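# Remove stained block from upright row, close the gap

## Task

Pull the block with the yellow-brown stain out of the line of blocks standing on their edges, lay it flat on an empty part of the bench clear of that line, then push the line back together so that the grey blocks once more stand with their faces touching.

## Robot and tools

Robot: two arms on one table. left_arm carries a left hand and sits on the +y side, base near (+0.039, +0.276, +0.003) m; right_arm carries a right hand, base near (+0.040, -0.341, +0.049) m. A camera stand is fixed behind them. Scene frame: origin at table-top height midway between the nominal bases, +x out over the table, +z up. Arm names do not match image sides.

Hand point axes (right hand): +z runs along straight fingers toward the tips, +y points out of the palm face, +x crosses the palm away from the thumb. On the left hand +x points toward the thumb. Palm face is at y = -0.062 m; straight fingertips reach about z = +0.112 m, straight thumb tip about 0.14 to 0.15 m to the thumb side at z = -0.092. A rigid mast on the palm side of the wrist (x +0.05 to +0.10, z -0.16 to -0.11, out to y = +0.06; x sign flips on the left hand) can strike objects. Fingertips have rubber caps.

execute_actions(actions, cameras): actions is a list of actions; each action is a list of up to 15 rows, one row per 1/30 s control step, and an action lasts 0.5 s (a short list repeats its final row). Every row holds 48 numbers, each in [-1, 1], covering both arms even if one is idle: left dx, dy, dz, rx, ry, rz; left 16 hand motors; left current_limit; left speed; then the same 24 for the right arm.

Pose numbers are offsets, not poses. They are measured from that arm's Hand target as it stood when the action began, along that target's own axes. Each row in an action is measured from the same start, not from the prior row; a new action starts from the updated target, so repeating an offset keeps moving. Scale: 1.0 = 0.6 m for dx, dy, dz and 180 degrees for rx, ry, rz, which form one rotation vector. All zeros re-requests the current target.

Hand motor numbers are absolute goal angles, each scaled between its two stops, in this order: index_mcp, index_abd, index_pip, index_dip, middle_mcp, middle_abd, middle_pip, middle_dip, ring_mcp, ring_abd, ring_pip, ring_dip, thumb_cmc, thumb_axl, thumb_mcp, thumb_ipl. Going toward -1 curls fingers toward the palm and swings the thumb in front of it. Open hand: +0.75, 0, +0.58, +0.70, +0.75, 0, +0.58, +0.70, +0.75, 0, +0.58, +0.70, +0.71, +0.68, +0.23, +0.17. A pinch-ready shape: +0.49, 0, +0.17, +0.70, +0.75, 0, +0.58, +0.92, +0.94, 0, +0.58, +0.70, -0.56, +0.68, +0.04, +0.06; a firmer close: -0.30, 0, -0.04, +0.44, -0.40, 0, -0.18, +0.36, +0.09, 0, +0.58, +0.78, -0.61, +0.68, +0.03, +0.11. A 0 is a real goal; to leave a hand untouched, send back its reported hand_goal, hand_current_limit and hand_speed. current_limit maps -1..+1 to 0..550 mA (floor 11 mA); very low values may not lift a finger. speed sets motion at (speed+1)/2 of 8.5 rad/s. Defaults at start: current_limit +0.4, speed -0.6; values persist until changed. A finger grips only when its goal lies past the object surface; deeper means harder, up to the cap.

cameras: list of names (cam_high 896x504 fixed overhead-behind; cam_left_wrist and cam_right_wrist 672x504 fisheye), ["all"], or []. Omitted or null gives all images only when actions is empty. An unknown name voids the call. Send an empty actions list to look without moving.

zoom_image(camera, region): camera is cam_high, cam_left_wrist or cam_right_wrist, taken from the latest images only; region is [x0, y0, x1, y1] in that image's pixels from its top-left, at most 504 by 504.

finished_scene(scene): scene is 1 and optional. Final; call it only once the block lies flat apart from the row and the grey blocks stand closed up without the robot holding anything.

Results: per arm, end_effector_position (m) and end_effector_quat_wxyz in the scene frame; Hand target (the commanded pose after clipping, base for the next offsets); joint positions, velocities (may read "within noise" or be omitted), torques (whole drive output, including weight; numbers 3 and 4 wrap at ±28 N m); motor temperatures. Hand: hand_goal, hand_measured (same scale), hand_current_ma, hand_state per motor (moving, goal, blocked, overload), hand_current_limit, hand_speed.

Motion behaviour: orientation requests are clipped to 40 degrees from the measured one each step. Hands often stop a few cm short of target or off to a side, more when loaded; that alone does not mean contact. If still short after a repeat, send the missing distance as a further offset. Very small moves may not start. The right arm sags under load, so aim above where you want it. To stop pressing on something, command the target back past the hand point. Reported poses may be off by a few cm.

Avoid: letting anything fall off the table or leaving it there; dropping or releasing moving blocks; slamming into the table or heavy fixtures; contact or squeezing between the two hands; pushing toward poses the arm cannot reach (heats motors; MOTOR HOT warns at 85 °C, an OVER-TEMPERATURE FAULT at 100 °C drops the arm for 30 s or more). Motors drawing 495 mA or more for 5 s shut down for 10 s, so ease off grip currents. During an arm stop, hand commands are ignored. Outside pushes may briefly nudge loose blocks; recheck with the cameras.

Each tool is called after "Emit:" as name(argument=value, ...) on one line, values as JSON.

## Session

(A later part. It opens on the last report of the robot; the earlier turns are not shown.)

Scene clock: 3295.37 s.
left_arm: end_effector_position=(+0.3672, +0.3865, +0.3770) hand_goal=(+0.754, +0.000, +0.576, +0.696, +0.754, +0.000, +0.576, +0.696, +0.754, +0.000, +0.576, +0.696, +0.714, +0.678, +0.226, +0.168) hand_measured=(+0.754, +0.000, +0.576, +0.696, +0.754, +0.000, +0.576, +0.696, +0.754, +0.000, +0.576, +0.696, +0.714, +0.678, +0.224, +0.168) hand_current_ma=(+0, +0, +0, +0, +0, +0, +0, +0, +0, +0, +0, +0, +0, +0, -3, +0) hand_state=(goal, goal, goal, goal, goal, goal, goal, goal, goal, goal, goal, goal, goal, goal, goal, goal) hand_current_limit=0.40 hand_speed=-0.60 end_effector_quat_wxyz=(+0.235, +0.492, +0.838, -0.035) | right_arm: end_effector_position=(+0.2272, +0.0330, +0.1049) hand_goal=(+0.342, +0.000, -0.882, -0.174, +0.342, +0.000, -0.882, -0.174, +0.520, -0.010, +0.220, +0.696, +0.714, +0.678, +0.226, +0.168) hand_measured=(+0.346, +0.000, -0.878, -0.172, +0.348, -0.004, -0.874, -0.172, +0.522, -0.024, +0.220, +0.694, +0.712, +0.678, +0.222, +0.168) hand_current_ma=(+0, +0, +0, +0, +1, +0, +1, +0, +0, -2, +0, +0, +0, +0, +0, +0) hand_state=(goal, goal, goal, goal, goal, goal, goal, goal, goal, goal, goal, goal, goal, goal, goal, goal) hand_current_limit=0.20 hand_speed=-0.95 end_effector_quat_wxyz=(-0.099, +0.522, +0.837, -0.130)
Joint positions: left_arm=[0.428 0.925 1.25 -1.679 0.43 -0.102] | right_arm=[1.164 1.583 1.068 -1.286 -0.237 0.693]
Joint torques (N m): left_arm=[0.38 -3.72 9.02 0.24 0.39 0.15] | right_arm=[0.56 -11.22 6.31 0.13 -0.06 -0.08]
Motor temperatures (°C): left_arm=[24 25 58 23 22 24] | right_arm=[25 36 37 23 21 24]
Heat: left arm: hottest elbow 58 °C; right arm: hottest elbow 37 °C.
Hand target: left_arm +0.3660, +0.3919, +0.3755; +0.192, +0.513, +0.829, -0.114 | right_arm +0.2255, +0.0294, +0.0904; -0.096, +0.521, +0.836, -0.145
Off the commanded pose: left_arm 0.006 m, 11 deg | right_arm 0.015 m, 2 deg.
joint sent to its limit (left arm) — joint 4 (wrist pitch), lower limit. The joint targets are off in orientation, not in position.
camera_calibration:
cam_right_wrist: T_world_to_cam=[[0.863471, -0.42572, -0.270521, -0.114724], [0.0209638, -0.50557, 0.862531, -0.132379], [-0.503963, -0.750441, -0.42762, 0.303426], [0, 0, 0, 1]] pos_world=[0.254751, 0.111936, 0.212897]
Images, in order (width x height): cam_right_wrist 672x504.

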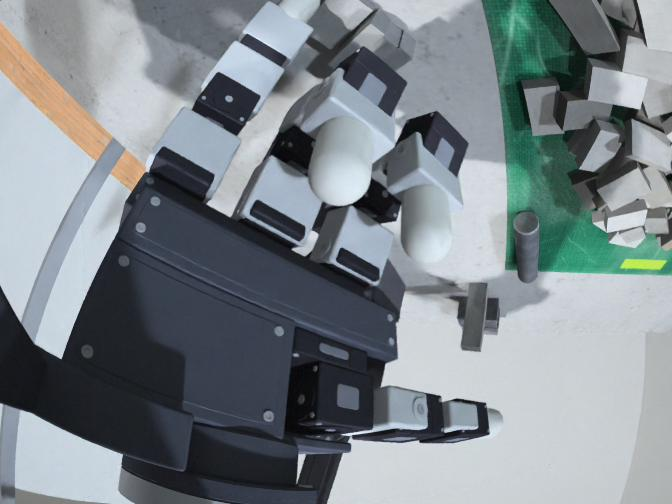

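Emit:
execute_actions(actions=[[[0,0,0,0,0,0,0.754,0,0.576,0.696,0.754,0,0.576,0.696,0.754,0,0.576,0.696,0.714,0.678,0.226,0.168,0.4,-0.6,0,0,0,0,0,0,0.342,0,-0.883,-0.174,0.342,0,-0.883,-0.174,0.52,0.015,0.22,0.696,0.714,0.678,0.226,0.168,0.2,-0.95]],[[0,0,0,0,0,0,0.754,0,0.576,0.696,0.754,0,0.576,0.696,0.754,0,0.576,0.696,0.714,0.678,0.226,0.168,0.4,-0.6,0,0,0,0,0,0,0.342,0,-0.883,-0.174,0.342,0,-0.883,-0.174,0.52,0.04,0.22,0.696,0.714,0.678,0.226,0.168,0.2,-0.95]]], cameras=["cam_right_wrist"])

Emit:
zoom_image(camera="cam_right_wrist", region=[260, 0, 380, 90])

Scene clock: 3301.37 s.
left_arm: end_effector_position=(+0.3672, +0.3865, +0.3770) hand_goal=(+0.754, +0.000, +0.576, +0.696, +0.754, +0.000, +0.576, +0.696, +0.754, +0.000, +0.576, +0.696, +0.714, +0.678, +0.226, +0.168) hand_measured=(+0.754, +0.000, +0.576, +0.696, +0.754, +0.000, +0.576, +0.696, +0.754, +0.000, +0.576, +0.696, +0.714, +0.678, +0.224, +0.168) hand_current_ma=(+0, +0, +0, +0, +0, +0, +0, +0, +0, +0, +0, +0, +0, +0, -3, +0) hand_state=(goal, goal, goal, goal, goal, goal, goal, goal, goal, goal, goal, goal, goal, goal, goal, goal) hand_current_limit=0.40 hand_speed=-0.60 end_effector_quat_wxyz=(+0.235, +0.492, +0.838, -0.035) | right_arm: end_effector_position=(+0.2273, +0.0334, +0.1049) hand_goal=(+0.342, +0.000, -0.882, -0.174, +0.342, +0.000, -0.882, -0.174, +0.520, +0.040, +0.220, +0.696, +0.714, +0.678, +0.226, +0.168) hand_measured=(+0.346, +0.000, -0.878, -0.172, +0.348, -0.004, -0.874, -0.172, +0.520, +0.014, +0.220, +0.694, +0.712, +0.678, +0.222, +0.168) hand_current_ma=(+0, +0, +0, +0, +1, +0, +1, +0, +0, -9, +0, +0, +0, +0, +0, +0) hand_state=(goal, goal, goal, goal, goal, goal, goal, goal, goal, blocked, goal, goal, goal, goal, goal, goal) hand_current_limit=0.20 hand_speed=-0.95 end_effector_quat_wxyz=(-0.099, +0.522, +0.837, -0.129)
Joint positions: left_arm=[0.428 0.925 1.25 -1.679 0.43 -0.102] | right_arm=[1.164 1.583 1.068 -1.284 -0.237 0.693]
Joint torques (N m): left_arm=[0.56 -3.43 9.01 0.25 0.37 0.17] | right_arm=[0.62 -11.22 6.28 0.09 -0.08 -0.08]
Motor temperatures (°C): left_arm=[24 25 58 23 22 24] | right_arm=[25 36 37 23 21 24]
Heat: left arm: hottest elbow 58 °C; right arm: hottest elbow 37 °C.
Hand target: left_arm +0.3660, +0.3919, +0.3755; +0.192, +0.513, +0.829, -0.114 | right_arm +0.2255, +0.0294, +0.0904; -0.096, +0.521, +0.836, -0.145
Off the commanded pose: left_arm 0.006 m, 11 deg | right_arm 0.015 m, 2 deg.
joint sent to its limit (left arm) — joint 4 (wrist pitch), lower limit. The joint targets are off in orientation, not in position.
camera_calibration:
cam_right_wrist: T_world_to_cam=[[0.863676, -0.425197, -0.270687, -0.114773], [0.0203978, -0.507103, 0.861644, -0.131862], [-0.503634, -0.749703, -0.4293, 0.303862], [0, 0, 0, 1]] pos_world=[0.254852, 0.112137, 0.212998]
Images, in order (width x height): cam_right_wrist 672x504.

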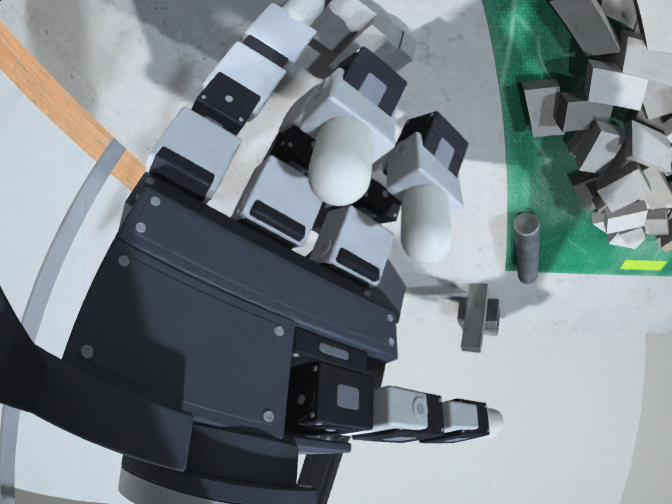

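Scaled by 4.200 from the camera's 672x504 image, which has a finer 960x720 frame.

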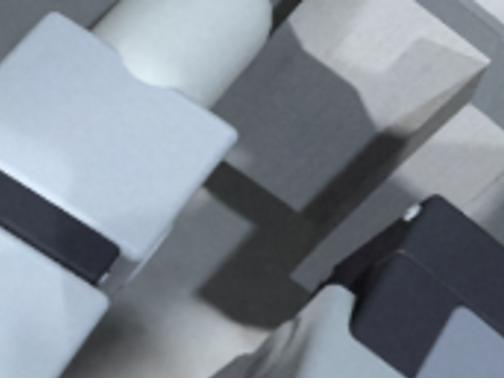

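Emit:
execute_actions(actions=[[[0,0,0,0,0,0,0.754,0,0.576,0.696,0.754,0,0.576,0.696,0.754,0,0.576,0.696,0.714,0.678,0.226,0.168,0.4,-0.6,0,0,0,0,0,0,0.342,0,-0.883,-0.174,0.342,0,-0.883,-0.174,0.52,0.055,0.22,0.696,0.714,0.678,0.226,0.168,0.2,-0.95]],[[0,0,0,0,0,0,0.754,0,0.576,0.696,0.754,0,0.576,0.696,0.754,0,0.576,0.696,0.714,0.678,0.226,0.168,0.4,-0.6,0,0,0,0,0,0,0.342,0,-0.883,-0.174,0.342,0,-0.883,-0.174,0.5352,0.057,0.191,0.696,0.714,0.678,0.226,0.168,0.2,-0.7],[0,0,0,0,0,0,0.754,0,0.576,0.696,0.754,0,0.576,0.696,0.754,0,0.576,0.696,0.714,0.678,0.226,0.168,0.4,-0.6,0,0,0,0,0,0,0.342,0,-0.883,-0.174,0.342,0,-0.883,-0.174,0.5504,0.058,0.162,0.696,0.714,0.678,0.226,0.168,0.2,-0.7],[0,0,0,0,0,0,0.754,0,0.576,0.696,0.754,0,0.576,0.696,0.754,0,0.576,0.696,0.714,0.678,0.226,0.168,0.4,-0.6,0,0,0,0,0,0,0.342,0,-0.883,-0.174,0.342,0,-0.883,-0.174,0.5656,0.059,0.133,0.696,0.714,0.678,0.226,0.168,0.2,-0.7],[0,0,0,0,0,0,0.754,0,0.576,0.696,0.754,0,0.576,0.696,0.754,0,0.576,0.696,0.714,0.678,0.226,0.168,0.4,-0.6,0,0,0,0,0,0,0.342,0,-0.883,-0.174,0.342,0,-0.883,-0.174,0.5808,0.06,0.104,0.696,0.714,0.678,0.226,0.168,0.2,-0.7],[0,0,0,0,0,0,0.754,0,0.576,0.696,0.754,0,0.576,0.696,0.754,0,0.576,0.696,0.714,0.678,0.226,0.168,0.4,-0.6,0,0,0,0,0,0,0.342,0,-0.883,-0.174,0.342,0,-0.883,-0.174,0.5959,0.061,0.075,0.696,0.714,0.678,0.226,0.168,0.2,-0.7],[0,0,0,0,0,0,0.754,0,0.576,0.696,0.754,0,0.576,0.696,0.754,0,0.576,0.696,0.714,0.678,0.226,0.168,0.4,-0.6,0,0,0,0,0,0,0.342,0,-0.883,-0.174,0.342,0,-0.883,-0.174,0.6111,0.062,0.046,0.696,0.714,0.678,0.226,0.168,0.2,-0.7],[0,0,0,0,0,0,0.754,0,0.576,0.696,0.754,0,0.576,0.696,0.754,0,0.576,0.696,0.714,0.678,0.226,0.168,0.4,-0.6,0,0,0,0,0,0,0.342,0,-0.883,-0.174,0.342,0,-0.883,-0.174,0.6263,0.063,0.017,0.696,0.714,0.678,0.226,0.168,0.2,-0.7],[0,0,0,0,0,0,0.754,0,0.576,0.696,0.754,0,0.576,0.696,0.754,0,0.576,0.696,0.714,0.678,0.226,0.168,0.4,-0.6,0,0,0,0,0,0,0.342,0,-0.883,-0.174,0.342,0,-0.883,-0.174,0.6415,0.065,-0.0117,0.696,0.714,0.678,0.226,0.168,0.2,-0.7]]], cameras=["cam_right_wrist"])

Emit:
zoom_image(camera="cam_right_wrist", region=[260, 0, 380, 90])

Scene clock: 3342.30 s.
left_arm: end_effector_position=(+0.3672, +0.3865, +0.3770) hand_goal=(+0.754, +0.000, +0.576, +0.696, +0.754, +0.000, +0.576, +0.696, +0.754, +0.000, +0.576, +0.696, +0.714, +0.678, +0.226, +0.168) hand_measured=(+0.754, +0.000, +0.576, +0.696, +0.754, +0.000, +0.576, +0.696, +0.754, +0.000, +0.576, +0.696, +0.714, +0.678, +0.224, +0.168) hand_current_ma=(+0, +0, +0, +0, +0, +0, +0, +0, +0, +0, +0, +0, +0, +0, -3, +0) hand_state=(goal, goal, goal, goal, goal, goal, goal, goal, goal, goal, goal, goal, goal, goal, goal, goal) hand_current_limit=0.40 hand_speed=-0.60 end_effector_quat_wxyz=(+0.235, +0.492, +0.838, -0.035) | right_arm: end_effector_position=(+0.2272, +0.0337, +0.1049) hand_goal=(+0.342, +0.000, -0.882, -0.174, +0.342, +0.000, -0.882, -0.174, +0.642, +0.066, -0.012, +0.696, +0.714, +0.678, +0.226, +0.168) hand_measured=(+0.346, +0.000, -0.878, -0.172, +0.348, -0.004, -0.874, -0.172, +0.640, +0.030, -0.002, +0.694, +0.712, +0.678, +0.222, +0.168) hand_current_ma=(+0, +0, +0, +0, +1, +0, +1, +0, +0, -15, +2, +0, +0, +0, +0, +0) hand_state=(goal, goal, goal, goal, goal, goal, goal, goal, goal, blocked, goal, goal, goal, goal, goal, goal) hand_current_limit=0.20 hand_speed=-0.70 end_effector_quat_wxyz=(-0.100, +0.522, +0.837, -0.129)
Joint positions: left_arm=[0.428 0.925 1.25 -1.679 0.43 -0.102] | right_arm=[1.164 1.583 1.068 -1.284 -0.238 0.693]
Joint torques (N m): left_arm=[0.26 -3.49 9.01 0.31 0.4 0.13] | right_arm=[0.56 -11.22 6.34 0.01 -0.02 -0.09]
Motor temperatures (°C): left_arm=[24 25 58 23 22 24] | right_arm=[25 36 36 23 21 24]
Heat: left arm: hottest elbow 58 °C; right arm: hottest shoulder 36 °C.
Hand target: left_arm +0.3660, +0.3919, +0.3755; +0.192, +0.513, +0.829, -0.114 | right_arm +0.2254, +0.0294, +0.0904; -0.096, +0.521, +0.836, -0.145
Off the commanded pose: left_arm 0.006 m, 11 deg | right_arm 0.015 m, 2 deg.
joint sent to its limit (left arm) — joint 4 (wrist pitch), lower limit. The joint targets are off in orientation, not in position.
camera_calibration:
cam_right_wrist: T_world_to_cam=[[0.863234, -0.425186, -0.272112, -0.114186], [0.0210805, -0.50821, 0.860975, -0.131666], [-0.504364, -0.748959, -0.429741, 0.304159], [0, 0, 0, 1]] pos_world=[0.254751, 0.112338, 0.212999]
Images, in order (width x height): cam_right_wrist 672x504.

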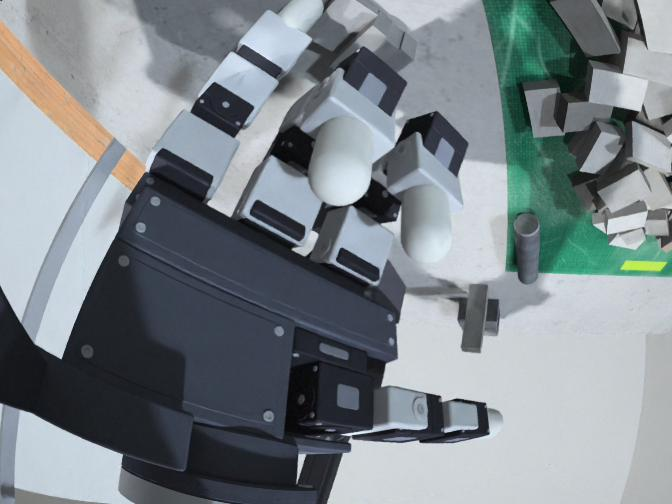

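Scaled by 4.200 from the camera's 672x504 image, which has a finer 960x720 frame.

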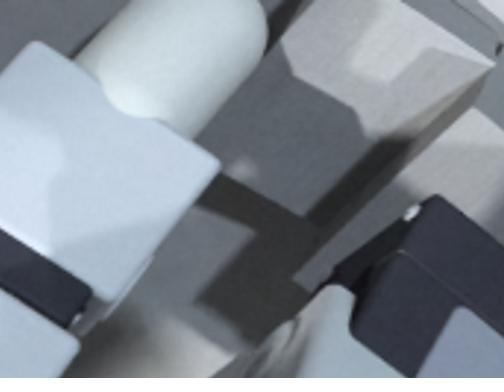

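Emit:
zoom_image(camera="cam_right_wrist", region=[300, 20, 350, 58])

Scaled by 10.080 from the camera's 672x504 image, which has a finer 960x720 frame.

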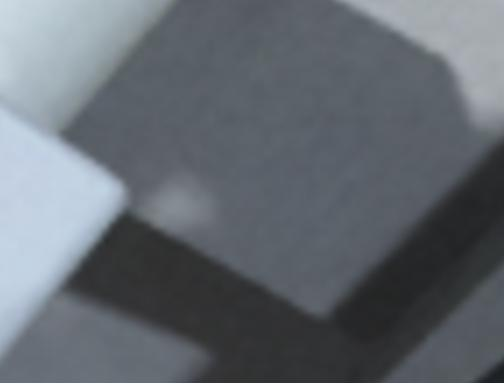

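Emit:
execute_actions(actions=[[[0,0,0,0,0,0,0.754,0,0.576,0.696,0.754,0,0.576,0.696,0.754,0,0.576,0.696,0.714,0.678,0.226,0.168,0.4,-0.6,0,0,0,0,0,0,0.342,0,-0.883,-0.174,0.342,0,-0.883,-0.174,0.6519,0.068,-0.0318,0.696,0.714,0.678,0.226,0.168,0.2,-0.7],[0,0,0,0,0,0,0.754,0,0.576,0.696,0.754,0,0.576,0.696,0.754,0,0.576,0.696,0.714,0.678,0.226,0.168,0.4,-0.6,0,0,0,0,0,0,0.342,0,-0.883,-0.174,0.342,0,-0.883,-0.174,0.6623,0.071,-0.0519,0.696,0.714,0.678,0.226,0.168,0.2,-0.7],[0,0,0,0,0,0,0.754,0,0.576,0.696,0.754,0,0.576,0.696,0.754,0,0.576,0.696,0.714,0.678,0.226,0.168,0.4,-0.6,0,0,0,0,0,0,0.342,0,-0.883,-0.174,0.342,0,-0.883,-0.174,0.6727,0.074,-0.0719,0.696,0.714,0.678,0.226,0.168,0.2,-0.7],[0,0,0,0,0,0,0.754,0,0.576,0.696,0.754,0,0.576,0.696,0.754,0,0.576,0.696,0.714,0.678,0.226,0.168,0.4,-0.6,0,0,0,0,0,0,0.342,0,-0.883,-0.174,0.342,0,-0.883,-0.174,0.6831,0.0775,-0.092,0.696,0.714,0.678,0.226,0.168,0.2,-0.7],[0,0,0,0,0,0,0.754,0,0.576,0.696,0.754,0,0.576,0.696,0.754,0,0.576,0.696,0.714,0.678,0.226,0.168,0.4,-0.6,0,0,0,0,0,0,0.342,0,-0.883,-0.174,0.342,0,-0.883,-0.174,0.6935,0.081,-0.1121,0.696,0.714,0.678,0.226,0.168,0.2,-0.7],[0,0,0,0,0,0,0.754,0,0.576,0.696,0.754,0,0.576,0.696,0.754,0,0.576,0.696,0.714,0.678,0.226,0.168,0.4,-0.6,0,0,0,0,0,0,0.342,0,-0.883,-0.174,0.342,0,-0.883,-0.174,0.7038,0.084,-0.1322,0.696,0.714,0.678,0.226,0.168,0.2,-0.7],[0,0,0,0,0,0,0.754,0,0.576,0.696,0.754,0,0.576,0.696,0.754,0,0.576,0.696,0.714,0.678,0.226,0.168,0.4,-0.6,0,0,0,0,0,0,0.342,0,-0.883,-0.174,0.342,0,-0.883,-0.174,0.7142,0.087,-0.1522,0.696,0.714,0.678,0.226,0.168,0.2,-0.7],[0,0,0,0,0,0,0.754,0,0.576,0.696,0.754,0,0.576,0.696,0.754,0,0.576,0.696,0.714,0.678,0.226,0.168,0.4,-0.6,0,0,0,0,0,0,0.342,0,-0.883,-0.174,0.342,0,-0.883,-0.174,0.7246,0.09,-0.1723,0.696,0.714,0.678,0.226,0.168,0.2,-0.7]],[[0,0,0,0,0,0,0.754,0,0.576,0.696,0.754,0,0.576,0.696,0.754,0,0.576,0.696,0.714,0.678,0.226,0.168,0.4,-0.6,0,0,0,0,0,0,0.342,0,-0.883,-0.174,0.342,0,-0.883,-0.174,0.7342,0.098,-0.191,0.696,0.714,0.678,0.226,0.168,0.2,-0.7],[0,0,0,0,0,0,0.754,0,0.576,0.696,0.754,0,0.576,0.696,0.754,0,0.576,0.696,0.714,0.678,0.226,0.168,0.4,-0.6,0,0,0,0,0,0,0.342,0,-0.883,-0.174,0.342,0,-0.883,-0.174,0.7438,0.106,-0.2098,0.696,0.714,0.678,0.226,0.168,0.2,-0.7],[0,0,0,0,0,0,0.754,0,0.576,0.696,0.754,0,0.576,0.696,0.754,0,0.576,0.696,0.714,0.678,0.226,0.168,0.4,-0.6,0,0,0,0,0,0,0.342,0,-0.883,-0.174,0.342,0,-0.883,-0.174,0.7534,0.1135,-0.2285,0.696,0.714,0.678,0.226,0.168,0.2,-0.7],[0,0,0,0,0,0,0.754,0,0.576,0.696,0.754,0,0.576,0.696,0.754,0,0.576,0.696,0.714,0.678,0.226,0.168,0.4,-0.6,0,0,0,0,0,0,0.342,0,-0.883,-0.174,0.342,0,-0.883,-0.174,0.763,0.121,-0.2472,0.696,0.714,0.678,0.226,0.168,0.2,-0.7],[0,0,0,0,0,0,0.754,0,0.576,0.696,0.754,0,0.576,0.696,0.754,0,0.576,0.696,0.714,0.678,0.226,0.168,0.4,-0.6,0,0,0,0,0,0,0.342,0,-0.883,-0.174,0.342,0,-0.883,-0.174,0.7726,0.129,-0.266,0.696,0.714,0.678,0.226,0.168,0.2,-0.7],[0,0,0,0,0,0,0.754,0,0.576,0.696,0.754,0,0.576,0.696,0.754,0,0.576,0.696,0.714,0.678,0.226,0.168,0.4,-0.6,0,0,0,0,0,0,0.342,0,-0.883,-0.174,0.342,0,-0.883,-0.174,0.7822,0.137,-0.2847,0.696,0.714,0.678,0.226,0.168,0.2,-0.7]]], cameras=["cam_right_wrist"])

Emit:
zoom_image(camera="cam_right_wrist", region=[260, 0, 380, 90])

Scene clock: 3371.10 s.
left_arm: end_effector_position=(+0.3672, +0.3865, +0.3770) hand_goal=(+0.754, +0.000, +0.576, +0.696, +0.754, +0.000, +0.576, +0.696, +0.754, +0.000, +0.576, +0.696, +0.714, +0.678, +0.226, +0.168) hand_measured=(+0.754, +0.000, +0.576, +0.696, +0.754, +0.000, +0.576, +0.696, +0.754, +0.000, +0.576, +0.696, +0.714, +0.678, +0.224, +0.168) hand_current_ma=(+0, +0, +0, +0, +0, +0, +0, +0, +0, +0, +0, +0, +0, +0, -3, +0) hand_state=(goal, goal, goal, goal, goal, goal, goal, goal, goal, goal, goal, goal, goal, goal, goal, goal) hand_current_limit=0.40 hand_speed=-0.60 end_effector_quat_wxyz=(+0.235, +0.492, +0.838, -0.035) | right_arm: end_effector_position=(+0.2269, +0.0339, +0.1048) hand_goal=(+0.342, +0.000, -0.882, -0.174, +0.342, +0.000, -0.882, -0.174, +0.782, +0.138, -0.284, +0.696, +0.714, +0.678, +0.226, +0.168) hand_measured=(+0.346, +0.000, -0.878, -0.172, +0.348, -0.004, -0.874, -0.172, +0.782, +0.108, -0.276, +0.696, +0.712, +0.678, +0.222, +0.168) hand_current_ma=(+0, +0, +0, +0, +1, +0, +1, +0, +0, -10, +1, +0, +0, +0, +0, +0) hand_state=(goal, goal, goal, goal, goal, goal, goal, goal, goal, blocked, goal, goal, goal, goal, goal, goal) hand_current_limit=0.20 hand_speed=-0.70 end_effector_quat_wxyz=(-0.101, +0.521, +0.838, -0.129)
Joint positions: left_arm=[0.428 0.925 1.25 -1.679 0.43 -0.102] | right_arm=[1.164 1.583 1.068 -1.284 -0.24 0.692]
Joint torques (N m): left_arm=[0.21 -3.55 8.92 0.4 0.38 0.17] | right_arm=[0.38 -11.22 6.34 0.02 0.05 -0.07]
Motor temperatures (°C): left_arm=[24 24 57 23 22 24] | right_arm=[25 36 36 23 21 24]
Heat: left arm: hottest elbow 57 °C; right arm: hottest shoulder 36 °C.
Hand target: left_arm +0.3660, +0.3919, +0.3755; +0.192, +0.513, +0.829, -0.114 | right_arm +0.2255, +0.0293, +0.0904; -0.096, +0.521, +0.836, -0.145
Off the commanded pose: left_arm 0.006 m, 11 deg | right_arm 0.015 m, 2 deg.
joint sent to its limit (left arm) — joint 4 (wrist pitch), lower limit. The joint targets are off in orientation, not in position.
camera_calibration:
cam_right_wrist: T_world_to_cam=[[0.863142, -0.424293, -0.273791, -0.113775], [0.0227585, -0.508963, 0.860488, -0.131852], [-0.504448, -0.748954, -0.429651, 0.304185], [0, 0, 0, 1]] pos_world=[0.25465, 0.112439, 0.212999]
Images, in order (width x height): cam_right_wrist 672x504.

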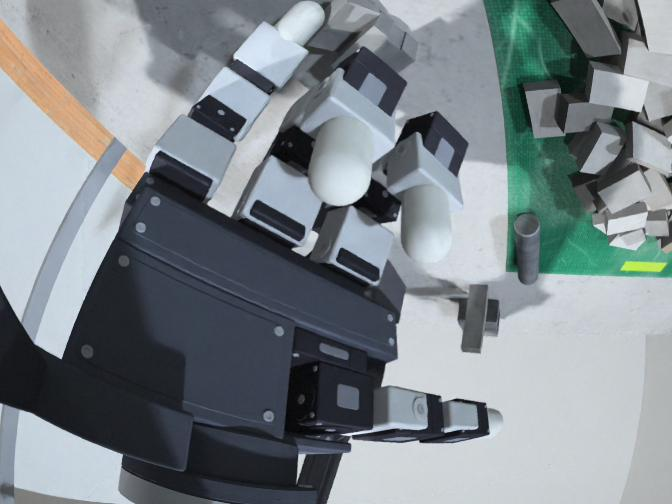

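Scaled by 4.200 from the camera's 672x504 image, which has a finer 960x720 frame.

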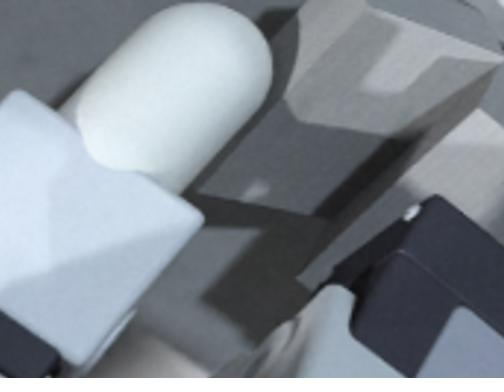

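Emit:
execute_actions(actions=[[[0,0,0,0,0,0,0.754,0,0.576,0.696,0.754,0,0.576,0.696,0.754,0,0.576,0.696,0.714,0.678,0.226,0.168,0.4,-0.6,0,0,0,0,0,0,0.342,0,-0.883,-0.174,0.342,0,-0.883,-0.174,0.7904,0.152,-0.30,0.696,0.714,0.678,0.226,0.168,0.2,-0.7],[0,0,0,0,0,0,0.754,0,0.576,0.696,0.754,0,0.576,0.696,0.754,0,0.576,0.696,0.714,0.678,0.226,0.168,0.4,-0.6,0,0,0,0,0,0,0.342,0,-0.883,-0.174,0.342,0,-0.883,-0.174,0.7985,0.167,-0.315,0.696,0.714,0.678,0.226,0.168,0.2,-0.7],[0,0,0,0,0,0,0.754,0,0.576,0.696,0.754,0,0.576,0.696,0.754,0,0.576,0.696,0.714,0.678,0.226,0.168,0.4,-0.6,0,0,0,0,0,0,0.342,0,-0.883,-0.174,0.342,0,-0.883,-0.174,0.8067,0.182,-0.33,0.696,0.714,0.678,0.226,0.168,0.2,-0.7],[0,0,0,0,0,0,0.754,0,0.576,0.696,0.754,0,0.576,0.696,0.754,0,0.576,0.696,0.714,0.678,0.226,0.168,0.4,-0.6,0,0,0,0,0,0,0.342,0,-0.883,-0.174,0.342,0,-0.883,-0.174,0.8148,0.197,-0.3454,0.696,0.714,0.678,0.226,0.168,0.2,-0.7],[0,0,0,0,0,0,0.754,0,0.576,0.696,0.754,0,0.576,0.696,0.754,0,0.576,0.696,0.714,0.678,0.226,0.168,0.4,-0.6,0,0,0,0,0,0,0.342,0,-0.883,-0.174,0.342,0,-0.883,-0.174,0.823,0.212,-0.3606,0.696,0.714,0.678,0.226,0.168,0.2,-0.7]],[[0,0,0,0,0,0,0.754,0,0.576,0.696,0.754,0,0.576,0.696,0.754,0,0.576,0.696,0.714,0.678,0.226,0.168,0.4,-0.6,0,0,0,0,0,0,0.342,0,-0.883,-0.174,0.342,0,-0.883,-0.174,0.8277,0.231,-0.3688,0.696,0.714,0.678,0.226,0.168,0.2,-0.7],[0,0,0,0,0,0,0.754,0,0.576,0.696,0.754,0,0.576,0.696,0.754,0,0.576,0.696,0.714,0.678,0.226,0.168,0.4,-0.6,0,0,0,0,0,0,0.342,0,-0.883,-0.174,0.342,0,-0.883,-0.174,0.8324,0.25,-0.377,0.696,0.714,0.678,0.226,0.168,0.2,-0.7],[0,0,0,0,0,0,0.754,0,0.576,0.696,0.754,0,0.576,0.696,0.754,0,0.576,0.696,0.714,0.678,0.226,0.168,0.4,-0.6,0,0,0,0,0,0,0.342,0,-0.883,-0.174,0.342,0,-0.883,-0.174,0.8372,0.27,-0.385,0.696,0.714,0.678,0.226,0.168,0.2,-0.7],[0,0,0,0,0,0,0.754,0,0.576,0.696,0.754,0,0.576,0.696,0.754,0,0.576,0.696,0.714,0.678,0.226,0.168,0.4,-0.6,0,0,0,0,0,0,0.342,0,-0.883,-0.174,0.342,0,-0.883,-0.174,0.8419,0.289,-0.393,0.696,0.714,0.678,0.226,0.168,0.2,-0.7],[0,0,0,0,0,0,0.754,0,0.576,0.696,0.754,0,0.576,0.696,0.754,0,0.576,0.696,0.714,0.678,0.226,0.168,0.4,-0.6,0,0,0,0,0,0,0.342,0,-0.883,-0.174,0.342,0,-0.883,-0.174,0.8466,0.308,-0.4015,0.696,0.714,0.678,0.226,0.168,0.2,-0.7]]], cameras=["cam_right_wrist"])

Emit:
zoom_image(camera="cam_right_wrist", region=[260, 0, 380, 90])

Scene clock: 3387.13 s.
left_arm: end_effector_position=(+0.3672, +0.3865, +0.3770) hand_goal=(+0.754, +0.000, +0.576, +0.696, +0.754, +0.000, +0.576, +0.696, +0.754, +0.000, +0.576, +0.696, +0.714, +0.678, +0.226, +0.168) hand_measured=(+0.754, +0.000, +0.576, +0.696, +0.754, +0.000, +0.576, +0.696, +0.754, +0.000, +0.576, +0.696, +0.714, +0.678, +0.224, +0.168) hand_current_ma=(+0, +0, +0, +0, +0, +0, +0, +0, +0, +0, +0, +0, +0, +0, -3, +0) hand_state=(goal, goal, goal, goal, goal, goal, goal, goal, goal, goal, goal, goal, goal, goal, goal, goal) hand_current_limit=0.40 hand_speed=-0.60 end_effector_quat_wxyz=(+0.235, +0.492, +0.838, -0.035) | right_arm: end_effector_position=(+0.2268, +0.0340, +0.1048) hand_goal=(+0.342, +0.000, -0.882, -0.174, +0.342, +0.000, -0.882, -0.174, +0.846, +0.308, -0.402, +0.696, +0.714, +0.678, +0.226, +0.168) hand_measured=(+0.346, +0.000, -0.878, -0.172, +0.348, -0.004, -0.874, -0.172, +0.846, +0.298, -0.398, +0.696, +0.712, +0.678, +0.222, +0.168) hand_current_ma=(+0, +0, +0, +0, +1, +0, +1, +0, +0, -1, +0, +0, +0, +0, +0, +0) hand_state=(goal, goal, goal, goal, goal, goal, goal, goal, goal, goal, goal, goal, goal, goal, goal, goal) hand_current_limit=0.20 hand_speed=-0.70 end_effector_quat_wxyz=(-0.101, +0.521, +0.838, -0.129)
Joint positions: left_arm=[0.428 0.925 1.25 -1.679 0.43 -0.102] | right_arm=[1.164 1.583 1.068 -1.284 -0.24 0.692]
Joint torques (N m): left_arm=[0.67 -3.66 9.13 0.32 0.4 0.13] | right_arm=[0.67 -11.16 6.28 -0.03 0.06 -0.06]
Motor temperatures (°C): left_arm=[24 24 57 23 22 24] | right_arm=[25 36 36 23 21 24]
Heat: left arm: hottest elbow 57 °C; right arm: hottest shoulder 36 °C.
Hand target: left_arm +0.3660, +0.3919, +0.3755; +0.192, +0.513, +0.829, -0.114 | right_arm +0.2255, +0.0293, +0.0904; -0.096, +0.521, +0.836, -0.145
Off the commanded pose: left_arm 0.006 m, 11 deg | right_arm 0.015 m, 2 deg.
joint sent to its limit (left arm) — joint 4 (wrist pitch), lower limit. The joint targets are off in orientation, not in position.
camera_calibration:
cam_right_wrist: T_world_to_cam=[[0.863131, -0.423991, -0.274294, -0.113612], [0.0232637, -0.509214, 0.860325, -0.131915], [-0.504445, -0.748954, -0.429655, 0.304134], [0, 0, 0, 1]] pos_world=[0.25455, 0.112439, 0.212999]
Images, in order (width x height): cam_right_wrist 672x504.

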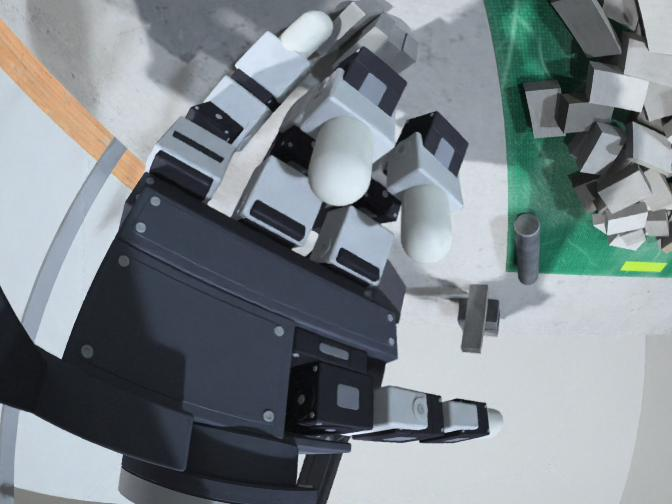

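Scaled by 4.200 from the camera's 672x504 image, which has a finer 960x720 frame.

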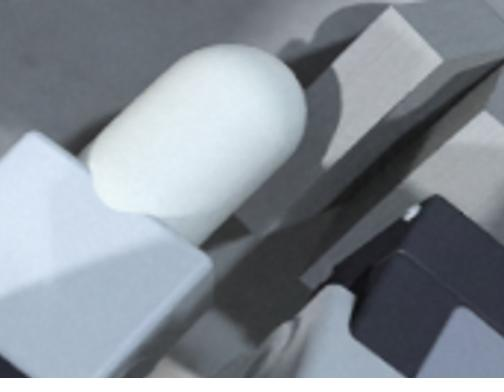

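Emit:
zoom_image(camera="cam_right_wrist", region=[308, 0, 388, 60])

Scaled by 6.300 from the camera's 672x504 image, which has a finer 960x720 frame.

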